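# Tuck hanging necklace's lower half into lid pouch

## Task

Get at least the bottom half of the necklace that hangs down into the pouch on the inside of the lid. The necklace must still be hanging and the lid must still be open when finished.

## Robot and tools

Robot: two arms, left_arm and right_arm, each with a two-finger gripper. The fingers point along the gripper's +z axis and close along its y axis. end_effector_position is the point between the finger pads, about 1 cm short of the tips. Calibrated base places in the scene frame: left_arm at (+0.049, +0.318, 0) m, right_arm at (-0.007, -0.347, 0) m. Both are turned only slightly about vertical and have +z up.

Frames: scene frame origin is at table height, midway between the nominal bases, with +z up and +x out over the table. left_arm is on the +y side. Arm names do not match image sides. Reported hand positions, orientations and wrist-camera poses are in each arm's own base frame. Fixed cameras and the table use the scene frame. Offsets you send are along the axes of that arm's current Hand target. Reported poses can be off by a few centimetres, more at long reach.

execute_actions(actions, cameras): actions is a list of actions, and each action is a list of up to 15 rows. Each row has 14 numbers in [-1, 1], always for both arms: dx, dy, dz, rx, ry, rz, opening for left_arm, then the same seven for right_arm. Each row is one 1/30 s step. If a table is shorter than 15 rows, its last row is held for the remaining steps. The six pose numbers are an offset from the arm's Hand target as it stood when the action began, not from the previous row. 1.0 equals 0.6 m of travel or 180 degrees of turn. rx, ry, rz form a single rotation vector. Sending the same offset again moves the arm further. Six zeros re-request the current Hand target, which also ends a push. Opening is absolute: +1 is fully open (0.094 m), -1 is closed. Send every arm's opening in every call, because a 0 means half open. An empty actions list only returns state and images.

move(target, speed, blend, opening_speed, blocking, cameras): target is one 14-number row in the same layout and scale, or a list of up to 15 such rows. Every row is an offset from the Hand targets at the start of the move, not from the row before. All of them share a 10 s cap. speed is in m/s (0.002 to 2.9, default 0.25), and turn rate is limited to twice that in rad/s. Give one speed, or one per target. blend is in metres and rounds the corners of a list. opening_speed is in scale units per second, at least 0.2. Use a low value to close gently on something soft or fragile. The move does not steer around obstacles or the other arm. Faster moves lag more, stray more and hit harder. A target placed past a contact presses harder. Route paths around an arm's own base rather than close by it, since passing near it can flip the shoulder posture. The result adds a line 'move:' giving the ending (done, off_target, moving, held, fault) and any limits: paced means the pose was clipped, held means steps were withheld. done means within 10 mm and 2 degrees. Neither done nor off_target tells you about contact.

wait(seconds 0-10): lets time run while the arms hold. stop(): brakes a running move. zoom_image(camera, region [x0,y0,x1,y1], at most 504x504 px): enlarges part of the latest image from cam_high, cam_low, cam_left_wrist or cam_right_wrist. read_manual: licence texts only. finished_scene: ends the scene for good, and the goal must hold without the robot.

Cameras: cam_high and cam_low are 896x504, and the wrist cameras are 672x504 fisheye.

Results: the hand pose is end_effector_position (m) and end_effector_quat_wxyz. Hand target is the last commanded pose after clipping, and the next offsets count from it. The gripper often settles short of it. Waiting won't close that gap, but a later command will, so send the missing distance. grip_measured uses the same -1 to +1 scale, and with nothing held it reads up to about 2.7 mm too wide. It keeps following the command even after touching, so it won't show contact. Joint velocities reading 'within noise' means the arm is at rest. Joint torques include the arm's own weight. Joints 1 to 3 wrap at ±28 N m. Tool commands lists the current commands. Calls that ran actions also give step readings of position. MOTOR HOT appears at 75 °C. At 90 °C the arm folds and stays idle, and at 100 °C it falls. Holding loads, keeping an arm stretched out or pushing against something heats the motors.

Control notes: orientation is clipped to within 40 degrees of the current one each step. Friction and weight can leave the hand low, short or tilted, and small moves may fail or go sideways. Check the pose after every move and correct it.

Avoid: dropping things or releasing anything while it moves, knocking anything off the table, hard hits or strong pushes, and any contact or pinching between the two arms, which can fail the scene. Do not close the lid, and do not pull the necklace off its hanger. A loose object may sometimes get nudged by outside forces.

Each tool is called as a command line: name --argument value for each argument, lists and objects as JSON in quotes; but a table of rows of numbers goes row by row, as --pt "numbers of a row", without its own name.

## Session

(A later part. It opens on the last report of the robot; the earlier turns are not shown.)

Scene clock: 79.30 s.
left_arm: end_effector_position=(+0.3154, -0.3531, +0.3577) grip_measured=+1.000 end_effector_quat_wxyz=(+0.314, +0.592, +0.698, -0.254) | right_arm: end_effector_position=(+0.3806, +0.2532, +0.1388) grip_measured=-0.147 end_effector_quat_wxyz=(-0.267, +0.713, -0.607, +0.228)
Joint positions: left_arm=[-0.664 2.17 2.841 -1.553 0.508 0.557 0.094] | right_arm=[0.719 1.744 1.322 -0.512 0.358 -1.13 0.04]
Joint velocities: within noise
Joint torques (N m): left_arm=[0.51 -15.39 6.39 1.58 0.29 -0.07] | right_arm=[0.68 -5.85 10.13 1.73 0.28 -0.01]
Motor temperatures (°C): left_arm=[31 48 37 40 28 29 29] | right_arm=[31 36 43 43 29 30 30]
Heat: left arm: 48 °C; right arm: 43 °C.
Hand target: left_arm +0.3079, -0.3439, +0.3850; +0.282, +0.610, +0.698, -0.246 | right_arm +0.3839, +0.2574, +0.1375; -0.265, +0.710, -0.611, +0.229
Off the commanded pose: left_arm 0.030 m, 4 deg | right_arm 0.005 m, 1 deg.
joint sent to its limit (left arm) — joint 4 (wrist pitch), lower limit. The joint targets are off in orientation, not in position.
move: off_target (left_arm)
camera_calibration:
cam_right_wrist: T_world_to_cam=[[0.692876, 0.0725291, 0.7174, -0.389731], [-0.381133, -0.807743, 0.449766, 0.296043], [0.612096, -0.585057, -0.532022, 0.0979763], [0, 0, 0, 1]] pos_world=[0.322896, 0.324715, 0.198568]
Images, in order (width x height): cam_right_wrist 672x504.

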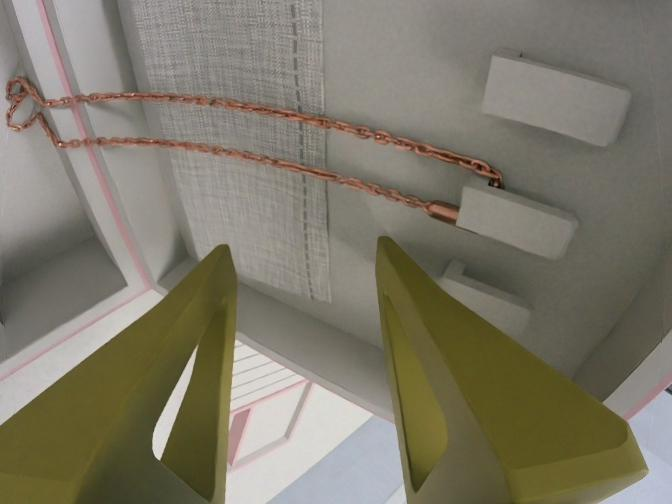

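move --target '[0, 0, 0, 0, 0, 0, 1.0, 0, 0.0164, 0.0114, 0, 0, 0, -0.149]' --speed 0.03 --cameras '["cam_right_wrist", "cam_left_wrist"]'

zoom_image --camera "cam_right_wrist" --region '[260, 130, 420, 300]'

Scene clock: 80.30 s.
left_arm: end_effector_position=(+0.3154, -0.3531, +0.3577) grip_measured=+1.000 end_effector_quat_wxyz=(+0.314, +0.592, +0.698, -0.254) | right_arm: end_effector_position=(+0.3807, +0.2549, +0.1376) grip_measured=-0.147 end_effector_quat_wxyz=(-0.271, +0.710, -0.607, +0.230)
Joint positions: left_arm=[-0.664 2.17 2.841 -1.553 0.508 0.557 0.094] | right_arm=[0.724 1.744 1.311 -0.493 0.364 -1.125 0.04]
Joint velocities: within noise
Joint torques (N m): left_arm=[0.4 -15.19 6.53 1.53 0.29 -0.08] | right_arm=[0.64 -5.87 6.67 2 0.24 -0.04]
Motor temperatures (°C): left_arm=[31 48 37 40 28 29 29] | right_arm=[31 36 43 43 29 30 30]
Heat: left arm: 48 °C; right arm: 43 °C.
Hand target: left_arm +0.3079, -0.3439, +0.3850; +0.282, +0.610, +0.698, -0.246 | right_arm +0.3809, +0.2570, +0.1259; -0.265, +0.710, -0.611, +0.229
Off the commanded pose: left_arm 0.030 m, 4 deg | right_arm 0.012 m, 1 deg.
joint sent to its limit (left arm) — joint 4 (wrist pitch), lower limit. The joint targets are off in orientation, not in position.
move: off_target (left_arm, right_arm)
camera_calibration:
cam_left_wrist: T_world_to_cam=[[-0.990532, -0.136001, -0.0187027, 0.264982], [-0.134736, 0.989215, -0.0574384, 0.416329], [0.0263127, -0.0543747, -0.998174, 0.434819], [0, 0, 0, 1]] pos_world=[0.307127, -0.352158, 0.462894]
cam_right_wrist: T_world_to_cam=[[0.686555, 0.0671499, 0.72397, -0.386175], [-0.387086, -0.809126, 0.44213, 0.301598], [0.615473, -0.583785, -0.529517, 0.0963464], [0, 0, 0, 1]] pos_world=[0.322576, 0.326208, 0.197251]
Images, in order (width x height): cam_left_wrist 672x504, cam_right_wrist 672x504.

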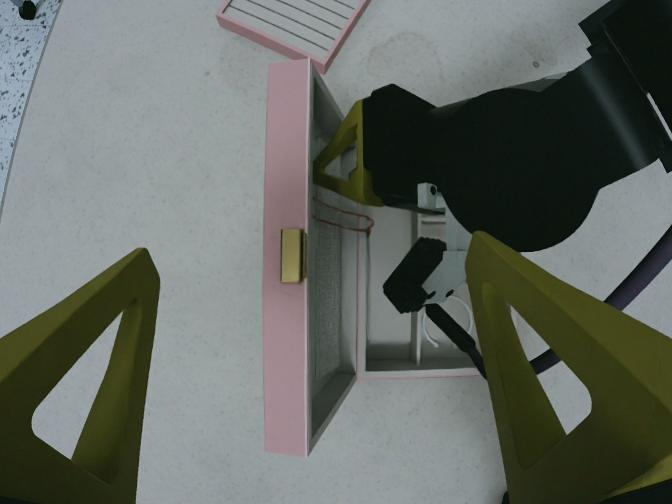

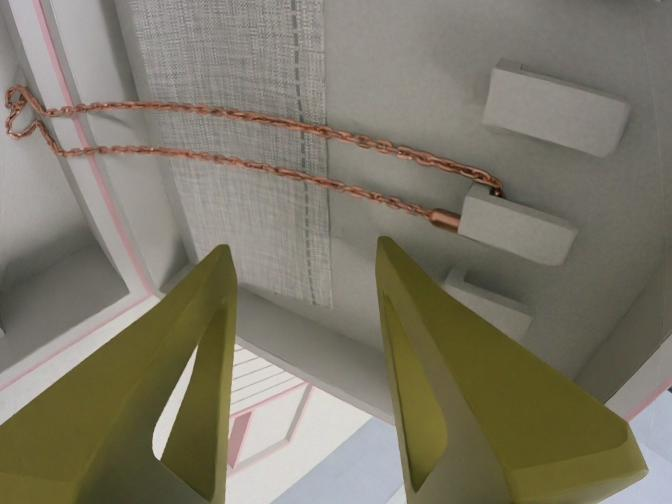

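Scaled by 2.965 from the camera's 672x504 image, which has a finer 960x720 frame.

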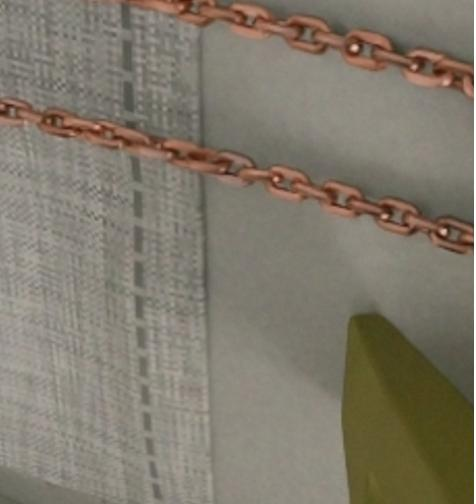

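zoom_image --camera "cam_left_wrist" --region '[250, 40, 400, 240]'

zoom_image --camera "cam_left_wrist" --region '[250, 240, 500, 470]'

Scaled by 2.520 from the camera's 672x504 image, which has a finer 960x720 frame.

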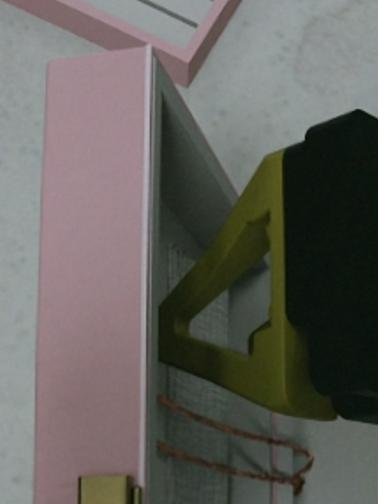

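Scaled by 2.016 from the camera's 672x504 image, which has a finer 960x720 frame.

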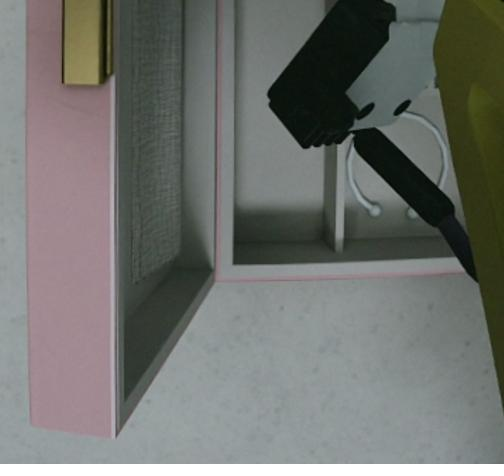

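move --target '[0, 0, 0, 0, 0, 0, 1.0, 0, 0.01125, 0.0079, 0, 0, 0, -0.149]' --speed 0.03 --cameras '["cam_right_wrist", "cam_left_wrist"]'

zoom_image --camera "cam_right_wrist" --region '[260, 130, 420, 300]'

Scene clock: 84.17 s.
left_arm: end_effector_position=(+0.3154, -0.3531, +0.3577) grip_measured=+1.000 end_effector_quat_wxyz=(+0.314, +0.592, +0.698, -0.254) | right_arm: end_effector_position=(+0.3790, +0.2552, +0.1303) grip_measured=-0.147 end_effector_quat_wxyz=(-0.273, +0.710, -0.607, +0.230)
Joint positions: left_arm=[-0.664 2.17 2.841 -1.553 0.508 0.557 0.094] | right_arm=[0.728 1.744 1.28 -0.46 0.366 -1.123 0.04]
Joint velocities: within noise
Joint torques (N m): left_arm=[0.32 -15.04 6.41 1.57 0.21 -0.12] | right_arm=[0.61 -5.75 6.72 1.98 0.26 -0.03]
Motor temperatures (°C): left_arm=[31 49 37 40 28 29 29] | right_arm=[31 37 43 43 29 30 30]
Heat: left arm: 49 °C; right arm: 43 °C.
Hand target: left_arm +0.3079, -0.3439, +0.3850; +0.282, +0.610, +0.698, -0.246 | right_arm +0.3790, +0.2567, +0.1179; -0.265, +0.710, -0.611, +0.229
Off the commanded pose: left_arm 0.030 m, 4 deg | right_arm 0.013 m, 1 deg.
joint sent to its limit (left arm) — joint 4 (wrist pitch), lower limit. The joint targets are off in orientation, not in position.
move: off_target (left_arm, right_arm)
camera_calibration:
cam_left_wrist: T_world_to_cam=[[-0.990532, -0.136001, -0.0187027, 0.264982], [-0.134736, 0.989215, -0.0574384, 0.416329], [0.0263127, -0.0543747, -0.998174, 0.434819], [0, 0, 0, 1]] pos_world=[0.307127, -0.352158, 0.462894]
cam_right_wrist: T_world_to_cam=[[0.684864, 0.0662142, 0.725656, -0.379063], [-0.387399, -0.810373, 0.439566, 0.305237], [0.617158, -0.582161, -0.529344, 0.0926626], [0, 0, 0, 1]] pos_world=[0.320668, 0.326399, 0.189949]
Images, in order (width x height): cam_left_wrist 672x504, cam_right_wrist 672x504.

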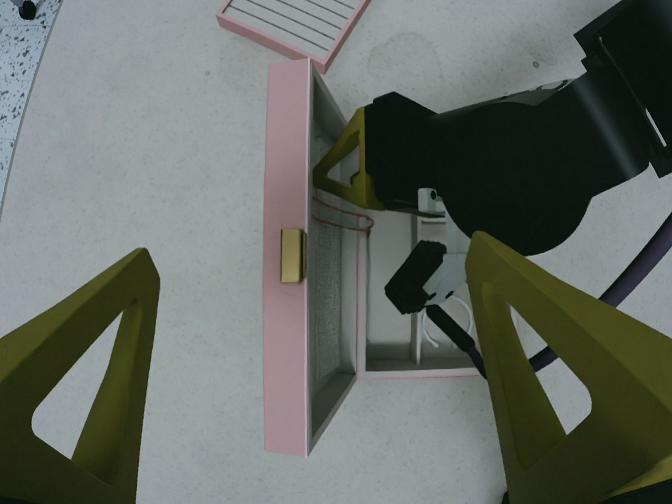

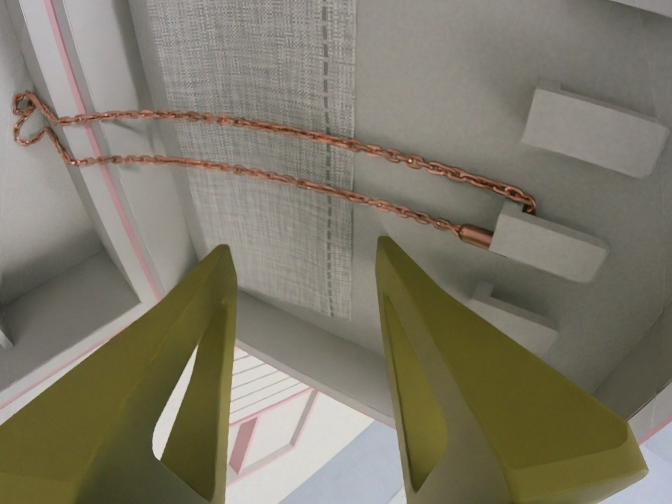

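Scaled by 2.965 from the camera's 672x504 image, which has a finer 960x720 frame.

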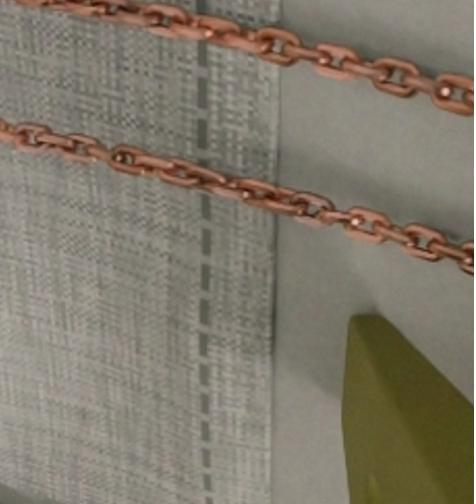

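move --target '[0, 0, 0, 0, 0, 0, 1.0, 0, 0.0070, 0.0050, 0, 0, 0, -0.149]' --speed 0.02 --cameras '["cam_right_wrist", "cam_left_wrist"]'

zoom_image --camera "cam_right_wrist" --region '[280, 150, 420, 320]'

Scene clock: 85.07 s.
left_arm: end_effector_position=(+0.3154, -0.3531, +0.3577) grip_measured=+1.000 end_effector_quat_wxyz=(+0.314, +0.592, +0.698, -0.254) | right_arm: end_effector_position=(+0.3782, +0.2559, +0.1267) grip_measured=-0.147 end_effector_quat_wxyz=(-0.275, +0.709, -0.607, +0.231)
Joint positions: left_arm=[-0.664 2.17 2.841 -1.553 0.508 0.557 0.094] | right_arm=[0.73 1.744 1.262 -0.438 0.367 -1.121 0.04]
Joint velocities: within noise
Joint torques (N m): left_arm=[0.5 -14.95 6.43 1.56 0.29 -0.11] | right_arm=[0.54 -5.65 6.56 1.95 0.26 -0.04]
Motor temperatures (°C): left_arm=[31 49 37 40 28 29 29] | right_arm=[31 37 43 43 29 30 30]
Heat: left arm: 49 °C; right arm: 43 °C.
Hand target: left_arm +0.3079, -0.3439, +0.3850; +0.282, +0.610, +0.698, -0.246 | right_arm +0.3779, +0.2564, +0.1128; -0.265, +0.710, -0.611, +0.229
Off the commanded pose: left_arm 0.030 m, 4 deg | right_arm 0.014 m, 1 deg.
joint sent to its limit (left arm) — joint 4 (wrist pitch), lower limit. The joint targets are off in orientation, not in position.
move: off_target (left_arm, right_arm)
camera_calibration:
cam_left_wrist: T_world_to_cam=[[-0.990532, -0.136001, -0.0187027, 0.264982], [-0.134736, 0.989215, -0.0574384, 0.416329], [0.0263127, -0.0543747, -0.998174, 0.434819], [0, 0, 0, 1]] pos_world=[0.307127, -0.352158, 0.462894]
cam_right_wrist: T_world_to_cam=[[0.682193, 0.0645075, 0.728321, -0.374865], [-0.388321, -0.812044, 0.43565, 0.308314], [0.619532, -0.58002, -0.528921, 0.0900681], [0, 0, 0, 1]] pos_world=[0.319655, 0.326788, 0.186344]
Images, in order (width x height): cam_left_wrist 672x504, cam_right_wrist 672x504.

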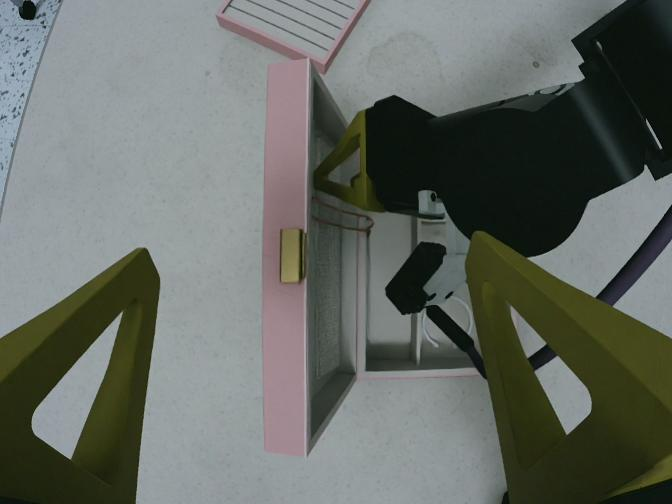

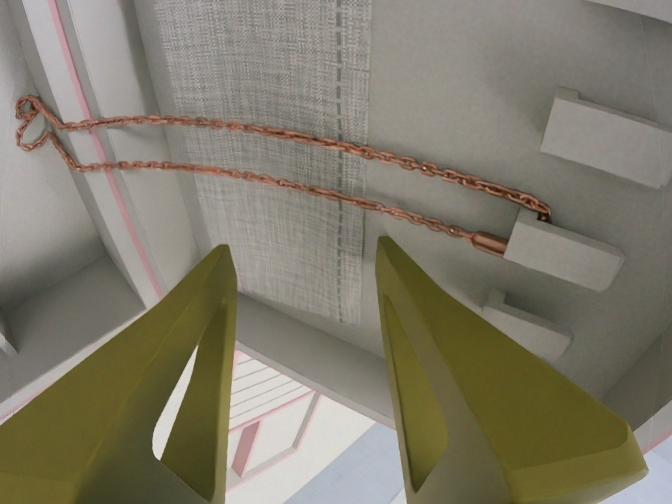

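Scaled by 2.965 from the camera's 672x504 image, which has a finer 960x720 frame.

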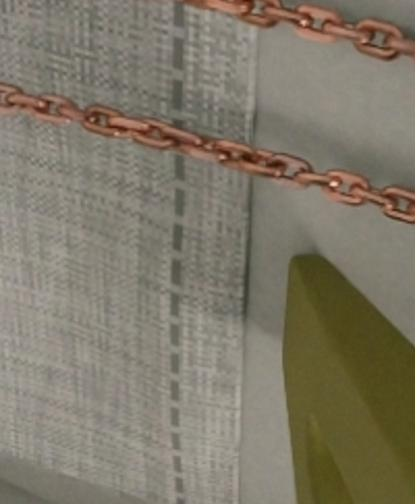

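move --target '[0, 0, 0, 0, 0, 0, 1.0, 0, 0.0060, 0.0060, 0, 0, 0, -0.149]' --speed 0.02 --cameras '["cam_right_wrist", "cam_left_wrist"]'

zoom_image --camera "cam_right_wrist" --region '[280, 150, 420, 320]'

Scene clock: 85.97 s.
left_arm: end_effector_position=(+0.3154, -0.3531, +0.3577) grip_measured=+1.000 end_effector_quat_wxyz=(+0.314, +0.592, +0.698, -0.254) | right_arm: end_effector_position=(+0.3787, +0.2561, +0.1241) grip_measured=-0.147 end_effector_quat_wxyz=(-0.278, +0.708, -0.607, +0.231)
Joint positions: left_arm=[-0.664 2.17 2.841 -1.553 0.508 0.556 0.094] | right_arm=[0.73 1.744 1.247 -0.415 0.368 -1.121 0.04]
Joint velocities: within noise
Joint torques (N m): left_arm=[0.47 -15.35 6.37 1.58 0.29 -0.03] | right_arm=[0.55 -5.33 6.56 1.96 0.25 -0.04]
Motor temperatures (°C): left_arm=[31 49 37 40 28 29 29] | right_arm=[31 37 43 43 29 30 30]
Heat: left arm: 49 °C; right arm: 43 °C.
Hand target: left_arm +0.3079, -0.3439, +0.3850; +0.282, +0.610, +0.698, -0.246 | right_arm +0.3776, +0.2564, +0.1078; -0.265, +0.710, -0.611, +0.229
Off the commanded pose: left_arm 0.030 m, 4 deg | right_arm 0.016 m, 2 deg.
joint sent to its limit (left arm) — joint 4 (wrist pitch), lower limit. The joint targets are off in orientation, not in position.
move: off_target (left_arm, right_arm)
camera_calibration:
cam_left_wrist: T_world_to_cam=[[-0.990498, -0.136283, -0.0184708, 0.264765], [-0.135028, 0.989171, -0.0575115, 0.416437], [0.0261086, -0.0544709, -0.998174, 0.434848], [0, 0, 0, 1]] pos_world=[0.307126, -0.352159, 0.462895]
cam_right_wrist: T_world_to_cam=[[0.677752, 0.060025, 0.732836, -0.371036], [-0.392045, -0.813676, 0.429223, 0.31242], [0.622055, -0.578211, -0.527938, 0.0869891], [0, 0, 0, 1]] pos_world=[0.319841, 0.326778, 0.183735]
Images, in order (width x height): cam_left_wrist 672x504, cam_right_wrist 672x504.

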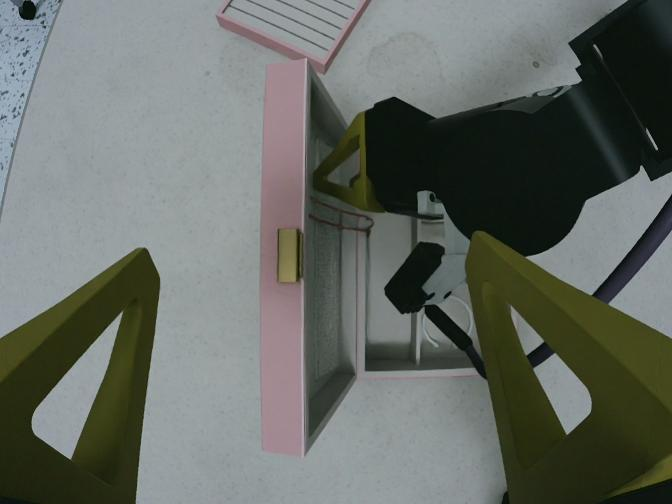

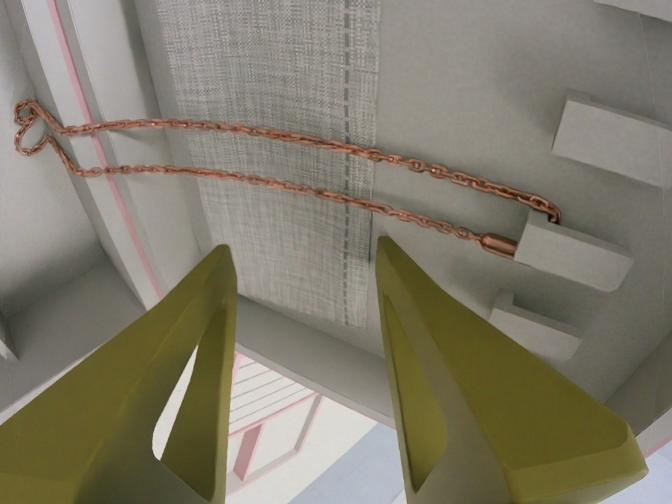

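Scaled by 2.965 from the camera's 672x504 image, which has a finer 960x720 frame.

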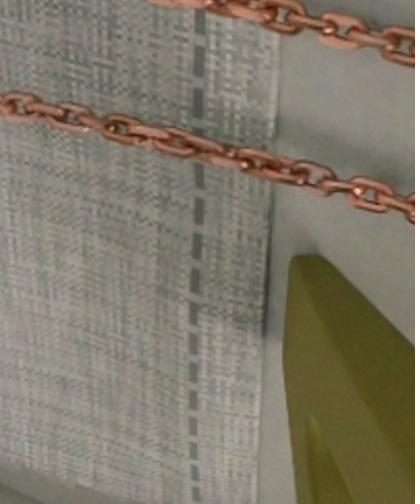

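move --target '[0, 0, 0, 0, 0, 0, 1.0, 0, 0.0070, 0.0020, 0, 0, 0, -0.149]' --speed 0.02 --cameras '["cam_right_wrist", "cam_left_wrist"]'

zoom_image --camera "cam_right_wrist" --region '[300, 180, 420, 300]'

Scene clock: 86.93 s.
left_arm: end_effector_position=(+0.3154, -0.3531, +0.3577) grip_measured=+1.000 end_effector_quat_wxyz=(+0.314, +0.592, +0.698, -0.254) | right_arm: end_effector_position=(+0.3759, +0.2562, +0.1188) grip_measured=-0.147 end_effector_quat_wxyz=(-0.277, +0.709, -0.606, +0.230)
Joint positions: left_arm=[-0.664 2.17 2.841 -1.553 0.508 0.556 0.094] | right_arm=[0.735 1.744 1.228 -0.401 0.369 -1.118 0.04]
Joint velocities: within noise
Joint torques (N m): left_arm=[0.7 -15.12 6.53 1.57 0.27 -0.04] | right_arm=[0.51 -5.49 6.61 1.94 0.27 -0.02]
Motor temperatures (°C): left_arm=[31 50 37 40 28 29 29] | right_arm=[31 37 43 43 29 30 30]
Heat: left arm: 50 °C; right arm: 43 °C.
Hand target: left_arm +0.3079, -0.3439, +0.3850; +0.282, +0.610, +0.698, -0.246 | right_arm +0.3752, +0.2559, +0.1041; -0.265, +0.710, -0.611, +0.229
Off the commanded pose: left_arm 0.030 m, 4 deg | right_arm 0.015 m, 1 deg.
joint sent to its limit (left arm) — joint 4 (wrist pitch), lower limit. The joint targets are off in orientation, not in position.
move: off_target (left_arm, right_arm)
camera_calibration:
cam_left_wrist: T_world_to_cam=[[-0.990498, -0.136283, -0.0184708, 0.264765], [-0.135028, 0.989171, -0.0575115, 0.416437], [0.0261086, -0.0544709, -0.998174, 0.434848], [0, 0, 0, 1]] pos_world=[0.307126, -0.352159, 0.462895]
cam_right_wrist: T_world_to_cam=[[0.680258, 0.0629752, 0.730263, -0.366709], [-0.3887, -0.813677, 0.432252, 0.312071], [0.621419, -0.577896, -0.529032, 0.0862749], [0, 0, 0, 1]] pos_world=[0.317146, 0.326876, 0.178543]
Images, in order (width x height): cam_left_wrist 672x504, cam_right_wrist 672x504.

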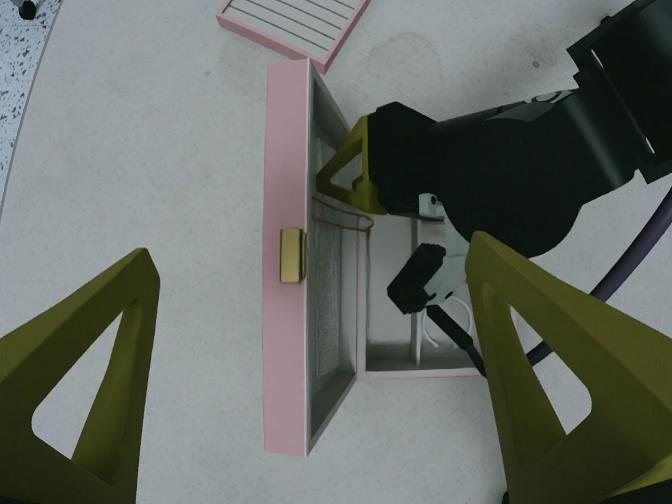

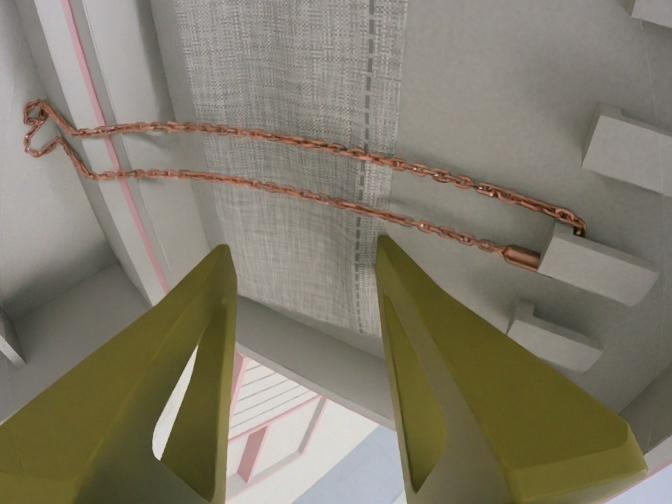

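Scaled by 4.200 from the camera's 672x504 image, which has a finer 960x720 frame.

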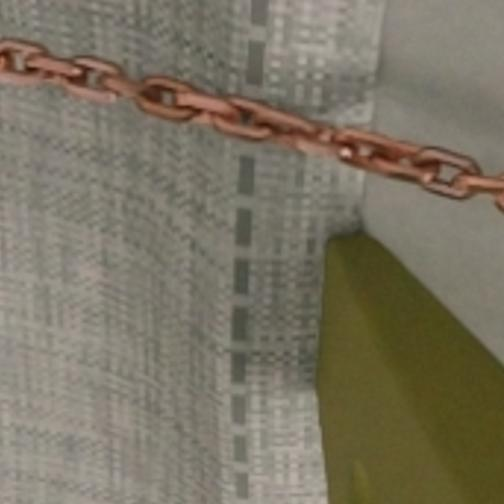

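zoom_image --camera "cam_right_wrist" --region '[170, 0, 450, 350]'

zoom_image --camera "cam_left_wrist" --region '[290, 100, 400, 250]'

Scaled by 1.440 from the camera's 672x504 image, which has a finer 960x720 frame.

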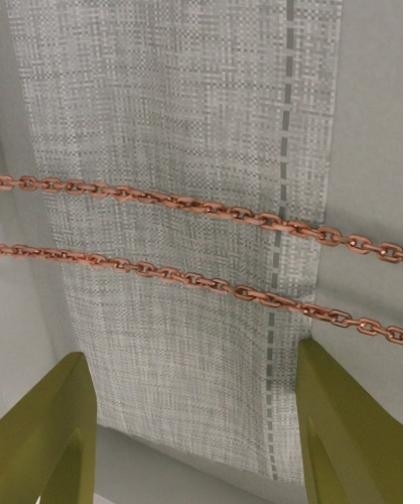

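Scaled by 3.360 from the camera's 672x504 image, which has a finer 960x720 frame.

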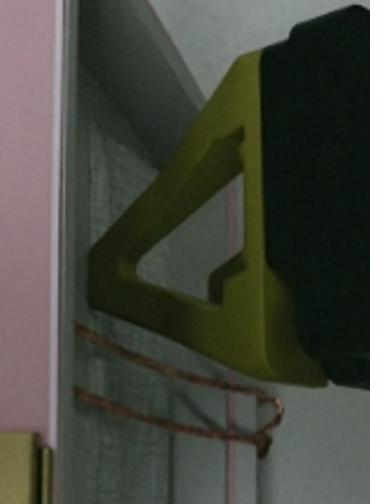

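move --target '[0, 0, 0, 0, 0, 0, 1.0, 0, 0.0080, 0.0045, 0, 0, 0, -0.149]' --speed 0.02 --cameras '["cam_right_wrist", "cam_left_wrist"]'

zoom_image --camera "cam_right_wrist" --region '[250, 60, 450, 340]'

Scene clock: 87.97 s.
left_arm: end_effector_position=(+0.3154, -0.3531, +0.3577) grip_measured=+1.000 end_effector_quat_wxyz=(+0.314, +0.592, +0.698, -0.254) | right_arm: end_effector_position=(+0.3745, +0.2564, +0.1143) grip_measured=-0.147 end_effector_quat_wxyz=(-0.278, +0.708, -0.606, +0.230)
Joint positions: left_arm=[-0.664 2.17 2.841 -1.553 0.508 0.556 0.094] | right_arm=[0.737 1.744 1.208 -0.379 0.369 -1.115 0.04]
Joint velocities: within noise
Joint torques (N m): left_arm=[0.44 -15.31 6.31 1.52 0.28 -0.11] | right_arm=[0.47 -5.38 6.48 1.97 0.27 -0.03]
Motor temperatures (°C): left_arm=[31 50 37 40 28 29 29] | right_arm=[31 37 43 43 29 30 30]
Heat: left arm: 50 °C; right arm: 43 °C.
Hand target: left_arm +0.3079, -0.3439, +0.3850; +0.282, +0.610, +0.698, -0.246 | right_arm +0.3733, +0.2558, +0.0989; -0.265, +0.710, -0.611, +0.229
Off the commanded pose: left_arm 0.030 m, 4 deg | right_arm 0.015 m, 2 deg.
joint sent to its limit (left arm) — joint 4 (wrist pitch), lower limit. The joint targets are off in orientation, not in position.
move: off_target (left_arm, right_arm)
camera_calibration:
cam_left_wrist: T_world_to_cam=[[-0.990498, -0.136283, -0.0184708, 0.264765], [-0.135028, 0.989171, -0.0575115, 0.416437], [0.0261086, -0.0544709, -0.998174, 0.434848], [0, 0, 0, 1]] pos_world=[0.307126, -0.352159, 0.462895]
cam_right_wrist: T_world_to_cam=[[0.679133, 0.0612127, 0.731458, -0.361677], [-0.389198, -0.81487, 0.429549, 0.314441], [0.622337, -0.576403, -0.529581, 0.0841436], [0, 0, 0, 1]] pos_world=[0.315641, 0.326868, 0.174044]
Images, in order (width x height): cam_left_wrist 672x504, cam_right_wrist 672x504.

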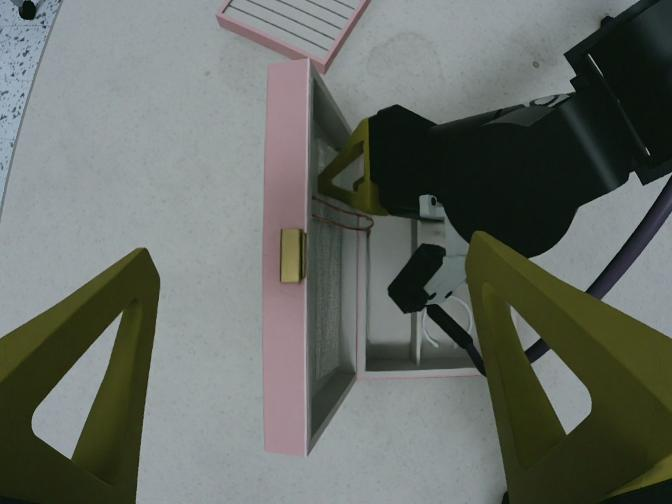

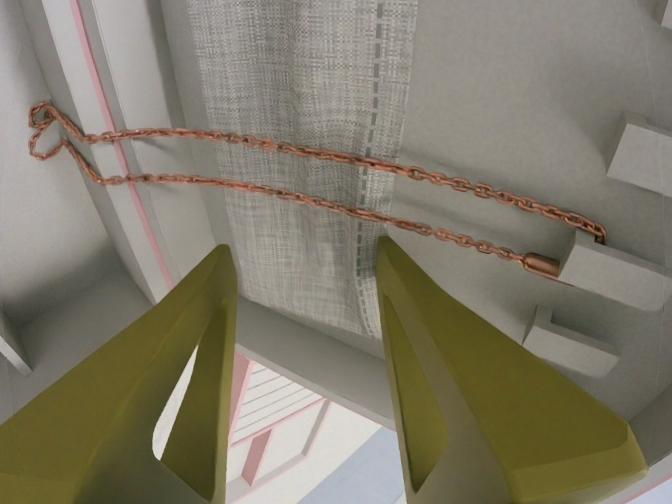

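Scaled by 1.800 from the camera's 672x504 image, which has a finer 960x720 frame.

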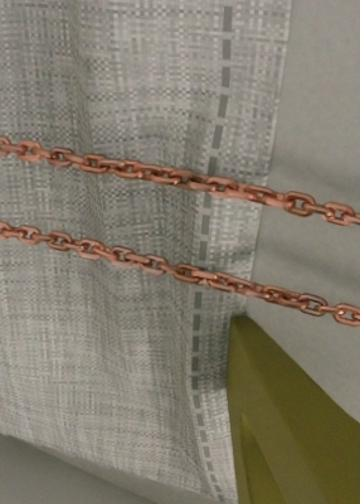

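zoom_image --camera "cam_left_wrist" --region '[300, 110, 380, 250]'

zoom_image --camera "cam_right_wrist" --region '[340, 180, 420, 280]'

Scaled by 3.600 from the camera's 672x504 image, which has a finer 960x720 frame.

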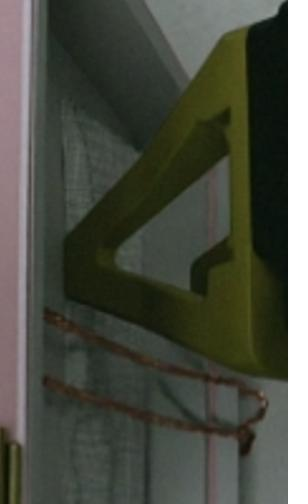

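Scaled by 5.040 from the camera's 672x504 image, which has a finer 960x720 frame.

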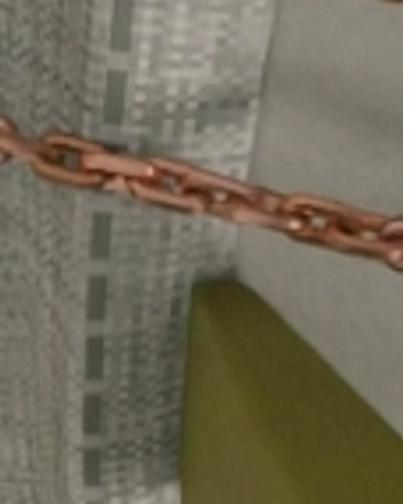

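move --target '[0, 0, 0, 0, 0, 0, 1.0, 0, 0.0080, 0.0060, 0, 0, 0, -0.149]' --speed 0.02 --cameras '["cam_right_wrist", "cam_left_wrist"]'

zoom_image --camera "cam_right_wrist" --region '[270, 100, 450, 340]'

Scene clock: 91.20 s.
left_arm: end_effector_position=(+0.3154, -0.3530, +0.3577) grip_measured=+1.000 end_effector_quat_wxyz=(+0.313, +0.592, +0.698, -0.254) | right_arm: end_effector_position=(+0.3739, +0.2565, +0.1106) grip_measured=-0.147 end_effector_quat_wxyz=(-0.281, +0.707, -0.606, +0.232)
Joint positions: left_arm=[-0.664 2.17 2.841 -1.553 0.508 0.556 0.094] | right_arm=[0.74 1.744 1.189 -0.355 0.373 -1.114 0.04]
Joint velocities: within noise
Joint torques (N m): left_arm=[0.54 -15.05 6.31 1.56 0.27 -0.11] | right_arm=[0.53 -5.12 6.53 1.93 0.25 0]
Motor temperatures (°C): left_arm=[31 50 37 40 28 29 29] | right_arm=[31 37 43 43 29 30 30]
Heat: left arm: 50 °C; right arm: 43 °C.
Hand target: left_arm +0.3079, -0.3439, +0.3849; +0.281, +0.610, +0.698, -0.246 | right_arm +0.3720, +0.2557, +0.0931; -0.265, +0.710, -0.611, +0.229
Off the commanded pose: left_arm 0.030 m, 4 deg | right_arm 0.018 m, 2 deg.
joint sent to its limit (left arm) — joint 4 (wrist pitch), lower limit. The joint targets are off in orientation, not in position.
move: off_target (left_arm, right_arm)
camera_calibration:
cam_left_wrist: T_world_to_cam=[[-0.990506, -0.13626, -0.0182152, 0.264668], [-0.135027, 0.989191, -0.0571751, 0.416183], [0.025809, -0.0541727, -0.998198, 0.434963], [0, 0, 0, 1]] pos_world=[0.307125, -0.352058, 0.462795]
cam_right_wrist: T_world_to_cam=[[0.675054, 0.0586637, 0.735433, -0.356826], [-0.392379, -0.815613, 0.425224, 0.3177], [0.624773, -0.575617, -0.527564, 0.0813231], [0, 0, 0, 1]] pos_world=[0.314727, 0.326864, 0.170231]
Images, in order (width x height): cam_left_wrist 672x504, cam_right_wrist 672x504.

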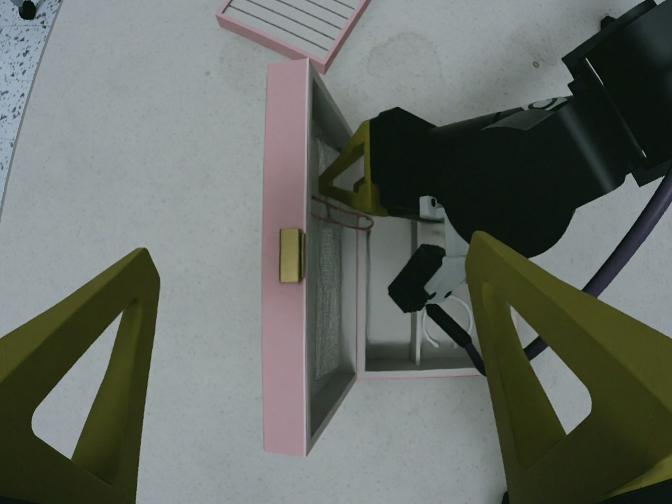

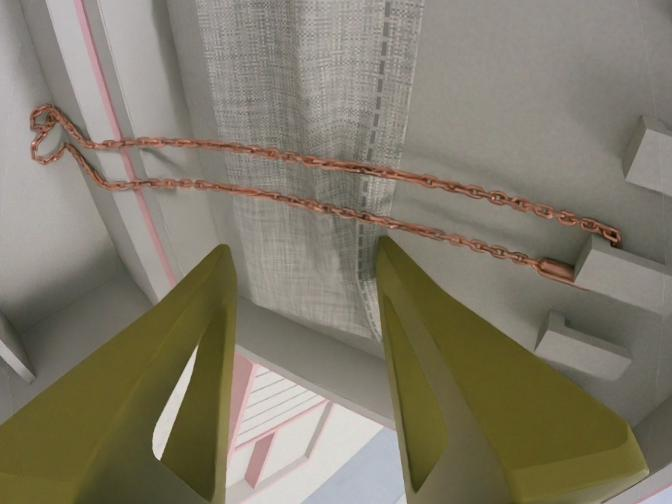

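Scaled by 2.100 from the camera's 672x504 image, which has a finer 960x720 frame.

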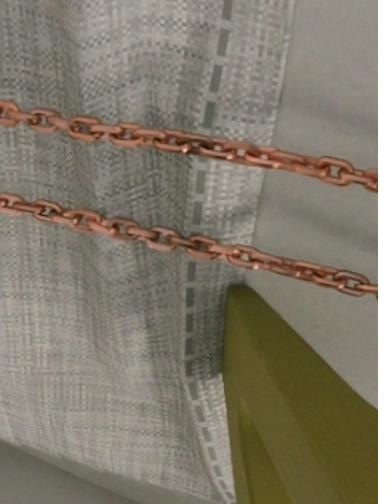

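zoom_image --camera "cam_left_wrist" --region '[300, 120, 350, 220]'

zoom_image --camera "cam_left_wrist" --region '[300, 200, 360, 390]'

Scaled by 5.040 from the camera's 672x504 image, which has a finer 960x720 frame.

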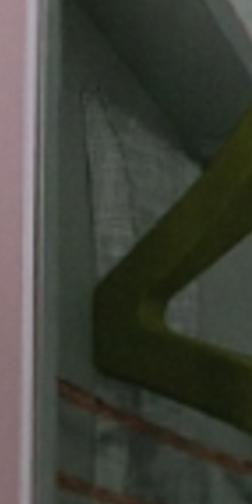

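Scaled by 2.653 from the camera's 672x504 image, which has a finer 960x720 frame.

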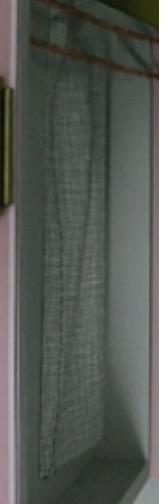

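zoom_image --camera "cam_left_wrist" --region '[305, 200, 350, 300]'

zoom_image --camera "cam_left_wrist" --region '[305, 290, 350, 390]'

Scaled by 5.040 from the camera's 672x504 image, which has a finer 960x720 frame.

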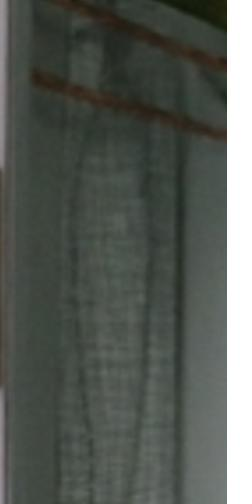

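Scaled by 5.040 from the camera's 672x504 image, which has a finer 960x720 frame.

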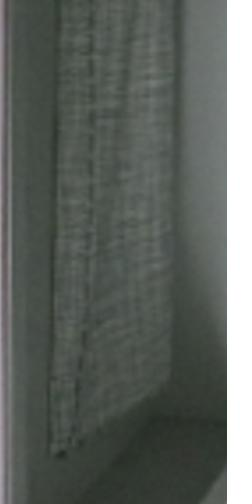

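move --target '[0, 0, 0, 0, 0, 0, 1.0, -0.0022, -0.0216, -0.0166, 0, 0, 0, -0.149]' --speed 0.02 --cameras '["cam_right_wrist"]'

Scene clock: 96.23 s.
left_arm: end_effector_position=(+0.3154, -0.3530, +0.3577) grip_measured=+1.000 end_effector_quat_wxyz=(+0.313, +0.592, +0.698, -0.254) | right_arm: end_effector_position=(+0.3737, +0.2562, +0.1147) grip_measured=-0.147 end_effector_quat_wxyz=(-0.276, +0.709, -0.607, +0.231)
Joint positions: left_arm=[-0.664 2.17 2.841 -1.553 0.508 0.556 0.094] | right_arm=[0.74 1.744 1.212 -0.389 0.373 -1.113 0.04]
Joint velocities: within noise
Joint torques (N m): left_arm=[0.34 -15.25 6.48 1.56 0.26 -0.13] | right_arm=[0.35 -5.61 9.77 1.67 0.24 -0.04]
Motor temperatures (°C): left_arm=[31 51 37 40 28 29 29] | right_arm=[31 37 43 43 29 30 30]
Heat: left arm: 51 °C; right arm: 43 °C.
Hand target: left_arm +0.3079, -0.3439, +0.3849; +0.281, +0.610, +0.698, -0.246 | right_arm +0.3750, +0.2574, +0.1091; -0.265, +0.710, -0.611, +0.229
Off the commanded pose: left_arm 0.030 m, 4 deg | right_arm 0.006 m, 1 deg.
joint sent to its limit (left arm) — joint 4 (wrist pitch), lower limit. The joint targets are off in orientation, not in position.
move: off_target (left_arm)
camera_calibration:
cam_right_wrist: T_world_to_cam=[[0.680801, 0.0635521, 0.729706, -0.362491], [-0.389458, -0.812328, 0.434104, 0.312719], [0.620349, -0.579728, -0.528283, 0.0862805], [0, 0, 0, 1]] pos_world=[0.315051, 0.327086, 0.17434]
Images, in order (width x height): cam_right_wrist 672x504.

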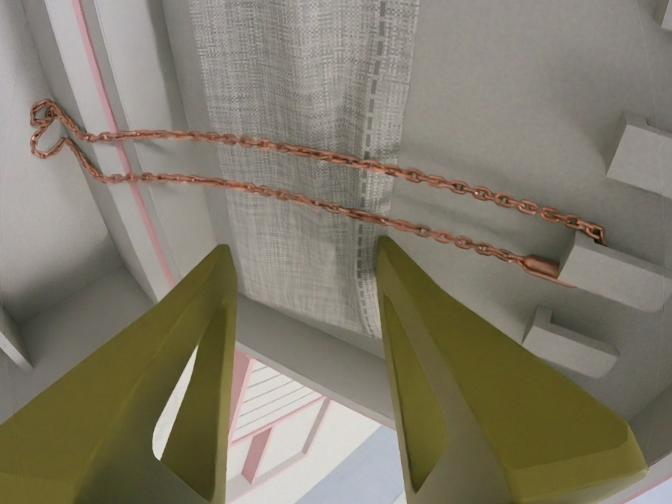

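move --pt "0 0 0 0 0 0 1.0 -0.0005 0.0148 -0.0394 0 0 0 -0.149" --pt "0 0 0 0 0 0 1.0 -0.0034 -0.0199 -0.0132 0.1611 0 0 -0.362" --speed 0.08 --cameras '["cam_right_wrist", "cam_left_wrist"]'

Scene clock: 115.93 s.
left_arm: end_effector_position=(+0.3153, -0.3531, +0.3577) grip_measured=+1.000 end_effector_quat_wxyz=(+0.313, +0.592, +0.698, -0.254) | right_arm: end_effector_position=(+0.3805, +0.2608, +0.1338) grip_measured=-0.360 end_effector_quat_wxyz=(-0.447, +0.612, -0.538, +0.370)
Joint positions: left_arm=[-0.664 2.17 2.841 -1.553 0.509 0.556 0.094] | right_arm=[0.818 1.706 0.802 0.492 0.618 -1.292 0.03]
Joint velocities: within noise
Joint torques (N m): left_arm=[0.44 -15.23 6.19 1.52 0.27 -0.11] | right_arm=[0.69 -5.27 6.16 2.4 0.3 -0.25]
Motor temperatures (°C): left_arm=[31 55 38 41 28 29 29] | right_arm=[31 39 45 43 29 30 30]
Heat: left arm: 55 °C; right arm: 45 °C.
Hand target: left_arm +0.3079, -0.3439, +0.3850; +0.281, +0.610, +0.698, -0.246 | right_arm +0.3785, +0.2601, +0.1229; -0.435, +0.621, -0.534, +0.374
Off the commanded pose: left_arm 0.030 m, 4 deg | right_arm 0.011 m, 2 deg.
joint sent to its limit (left arm) — joint 4 (wrist pitch), lower limit. The joint targets are off in orientation, not in position.
move: off_target (left_arm, right_arm); target 2's new opening was sent with right_arm's hand 0.011 m and 2 deg from that target
camera_calibration:
cam_left_wrist: T_world_to_cam=[[-0.990538, -0.136052, -0.0179906, 0.264649], [-0.134826, 0.989203, -0.0574434, 0.416256], [0.0256116, -0.0544743, -0.998187, 0.435012], [0, 0, 0, 1]] pos_world=[0.307125, -0.352058, 0.462895]
cam_right_wrist: T_world_to_cam=[[0.254315, -0.0299315, 0.966658, -0.226387], [-0.543277, -0.831334, 0.117188, 0.416698], [0.800109, -0.554966, -0.227682, -0.0203178], [0, 0, 0, 1]] pos_world=[0.300213, 0.328364, 0.165381]
Images, in order (width x height): cam_left_wrist 672x504, cam_right_wrist 672x504.

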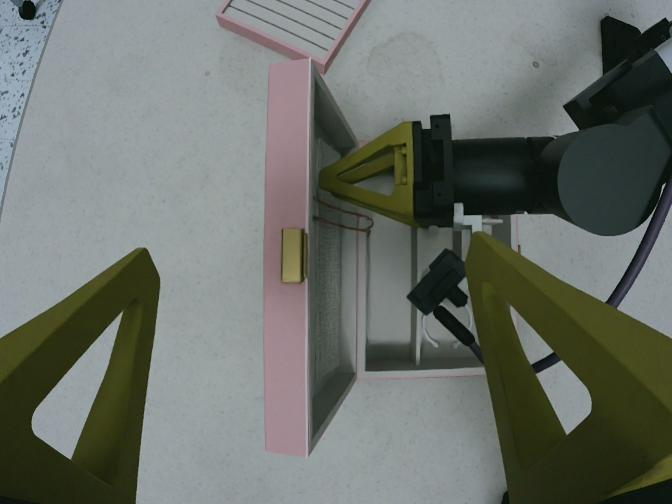

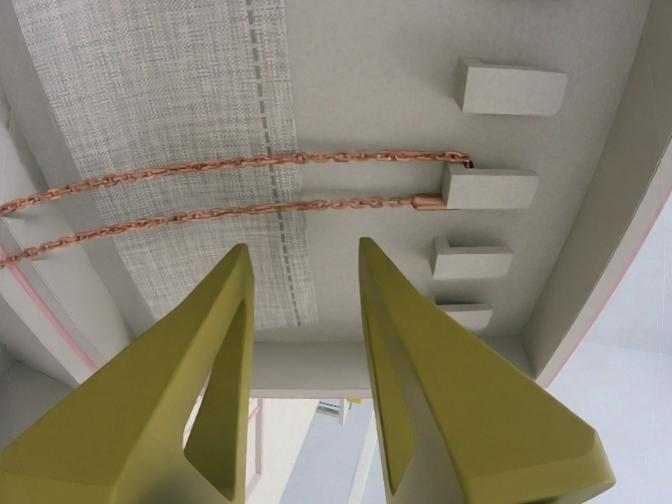

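move --target '[0, 0, 0, 0, 0, 0, 1.0, 0.01343, 0.01578, 0.00537, 0, 0, 0, -0.362]' --speed 0.05 --cameras '["cam_right_wrist", "cam_left_wrist"]'

zoom_image --camera "cam_right_wrist" --region '[180, 100, 450, 380]'

Scene clock: 117.50 s.
left_arm: end_effector_position=(+0.3153, -0.3531, +0.3577) grip_measured=+1.000 end_effector_quat_wxyz=(+0.313, +0.592, +0.698, -0.254) | right_arm: end_effector_position=(+0.3797, +0.2536, +0.1236) grip_measured=-0.360 end_effector_quat_wxyz=(-0.445, +0.610, -0.538, +0.374)
Joint positions: left_arm=[-0.664 2.17 2.841 -1.553 0.509 0.556 0.094] | right_arm=[0.809 1.719 0.762 0.548 0.618 -1.301 0.03]
Joint velocities: within noise
Joint torques (N m): left_arm=[0.44 -15.12 6.74 1.52 0.28 -0.08] | right_arm=[-0.03 -5.22 6.05 2.41 0.13 -0.27]
Motor temperatures (°C): left_arm=[31 55 38 41 28 29 29] | right_arm=[31 39 44 43 29 30 30]
Heat: left arm: 55 °C; right arm: 44 °C.
Hand target: left_arm +0.3079, -0.3439, +0.3850; +0.281, +0.610, +0.698, -0.246 | right_arm +0.3795, +0.2520, +0.1128; -0.434, +0.621, -0.535, +0.375
Off the commanded pose: left_arm 0.030 m, 4 deg | right_arm 0.011 m, 2 deg.
joint sent to its limit (left arm) — joint 4 (wrist pitch), lower limit. The joint targets are off in orientation, not in position.
move: off_target (left_arm, right_arm)
camera_calibration:
cam_left_wrist: T_world_to_cam=[[-0.990538, -0.136052, -0.0179906, 0.264649], [-0.134826, 0.989203, -0.0574434, 0.416256], [0.0256116, -0.0544743, -0.998187, 0.435012], [0, 0, 0, 1]] pos_world=[0.307125, -0.352058, 0.462895]
cam_right_wrist: T_world_to_cam=[[0.250367, -0.0253316, 0.967819, -0.216338], [-0.549407, -0.826822, 0.120486, 0.412164], [0.797162, -0.561893, -0.220927, -0.0238552], [0, 0, 0, 1]] pos_world=[0.299626, 0.321902, 0.154446]
Images, in order (width x height): cam_left_wrist 672x504, cam_right_wrist 672x504.

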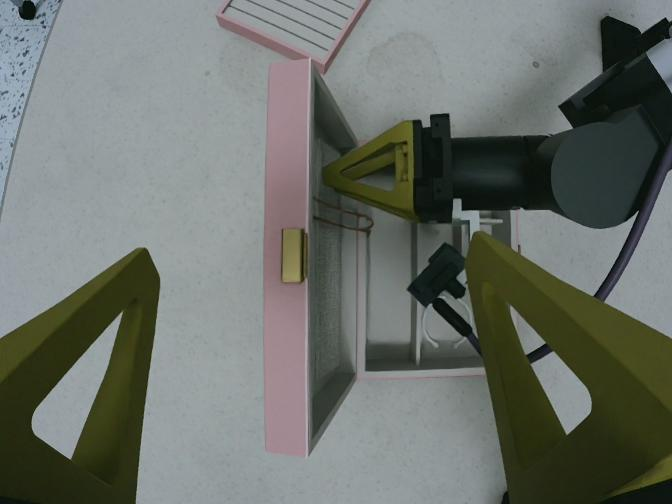

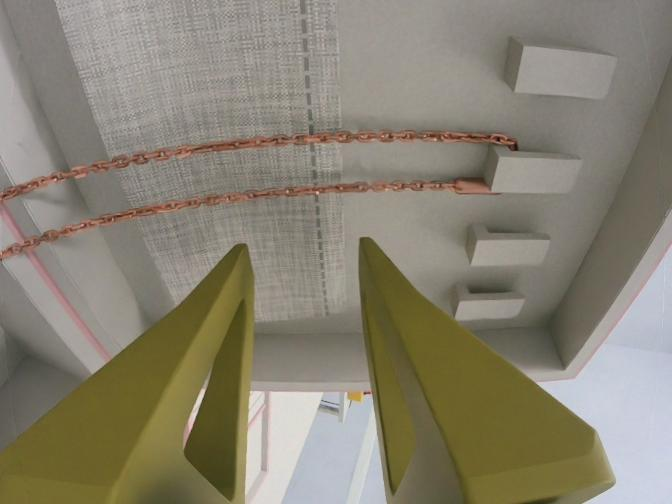

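Scaled by 1.800 from the camera's 672x504 image, which has a finer 960x720 frame.

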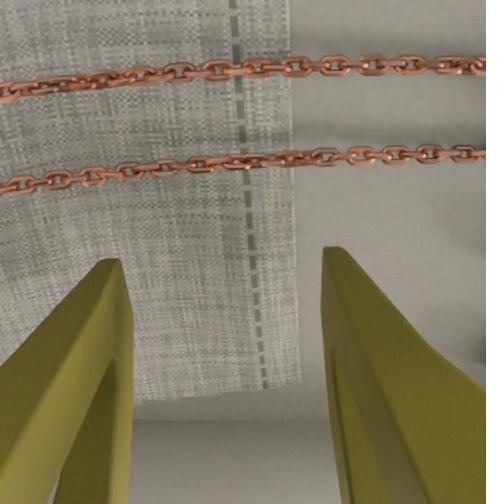

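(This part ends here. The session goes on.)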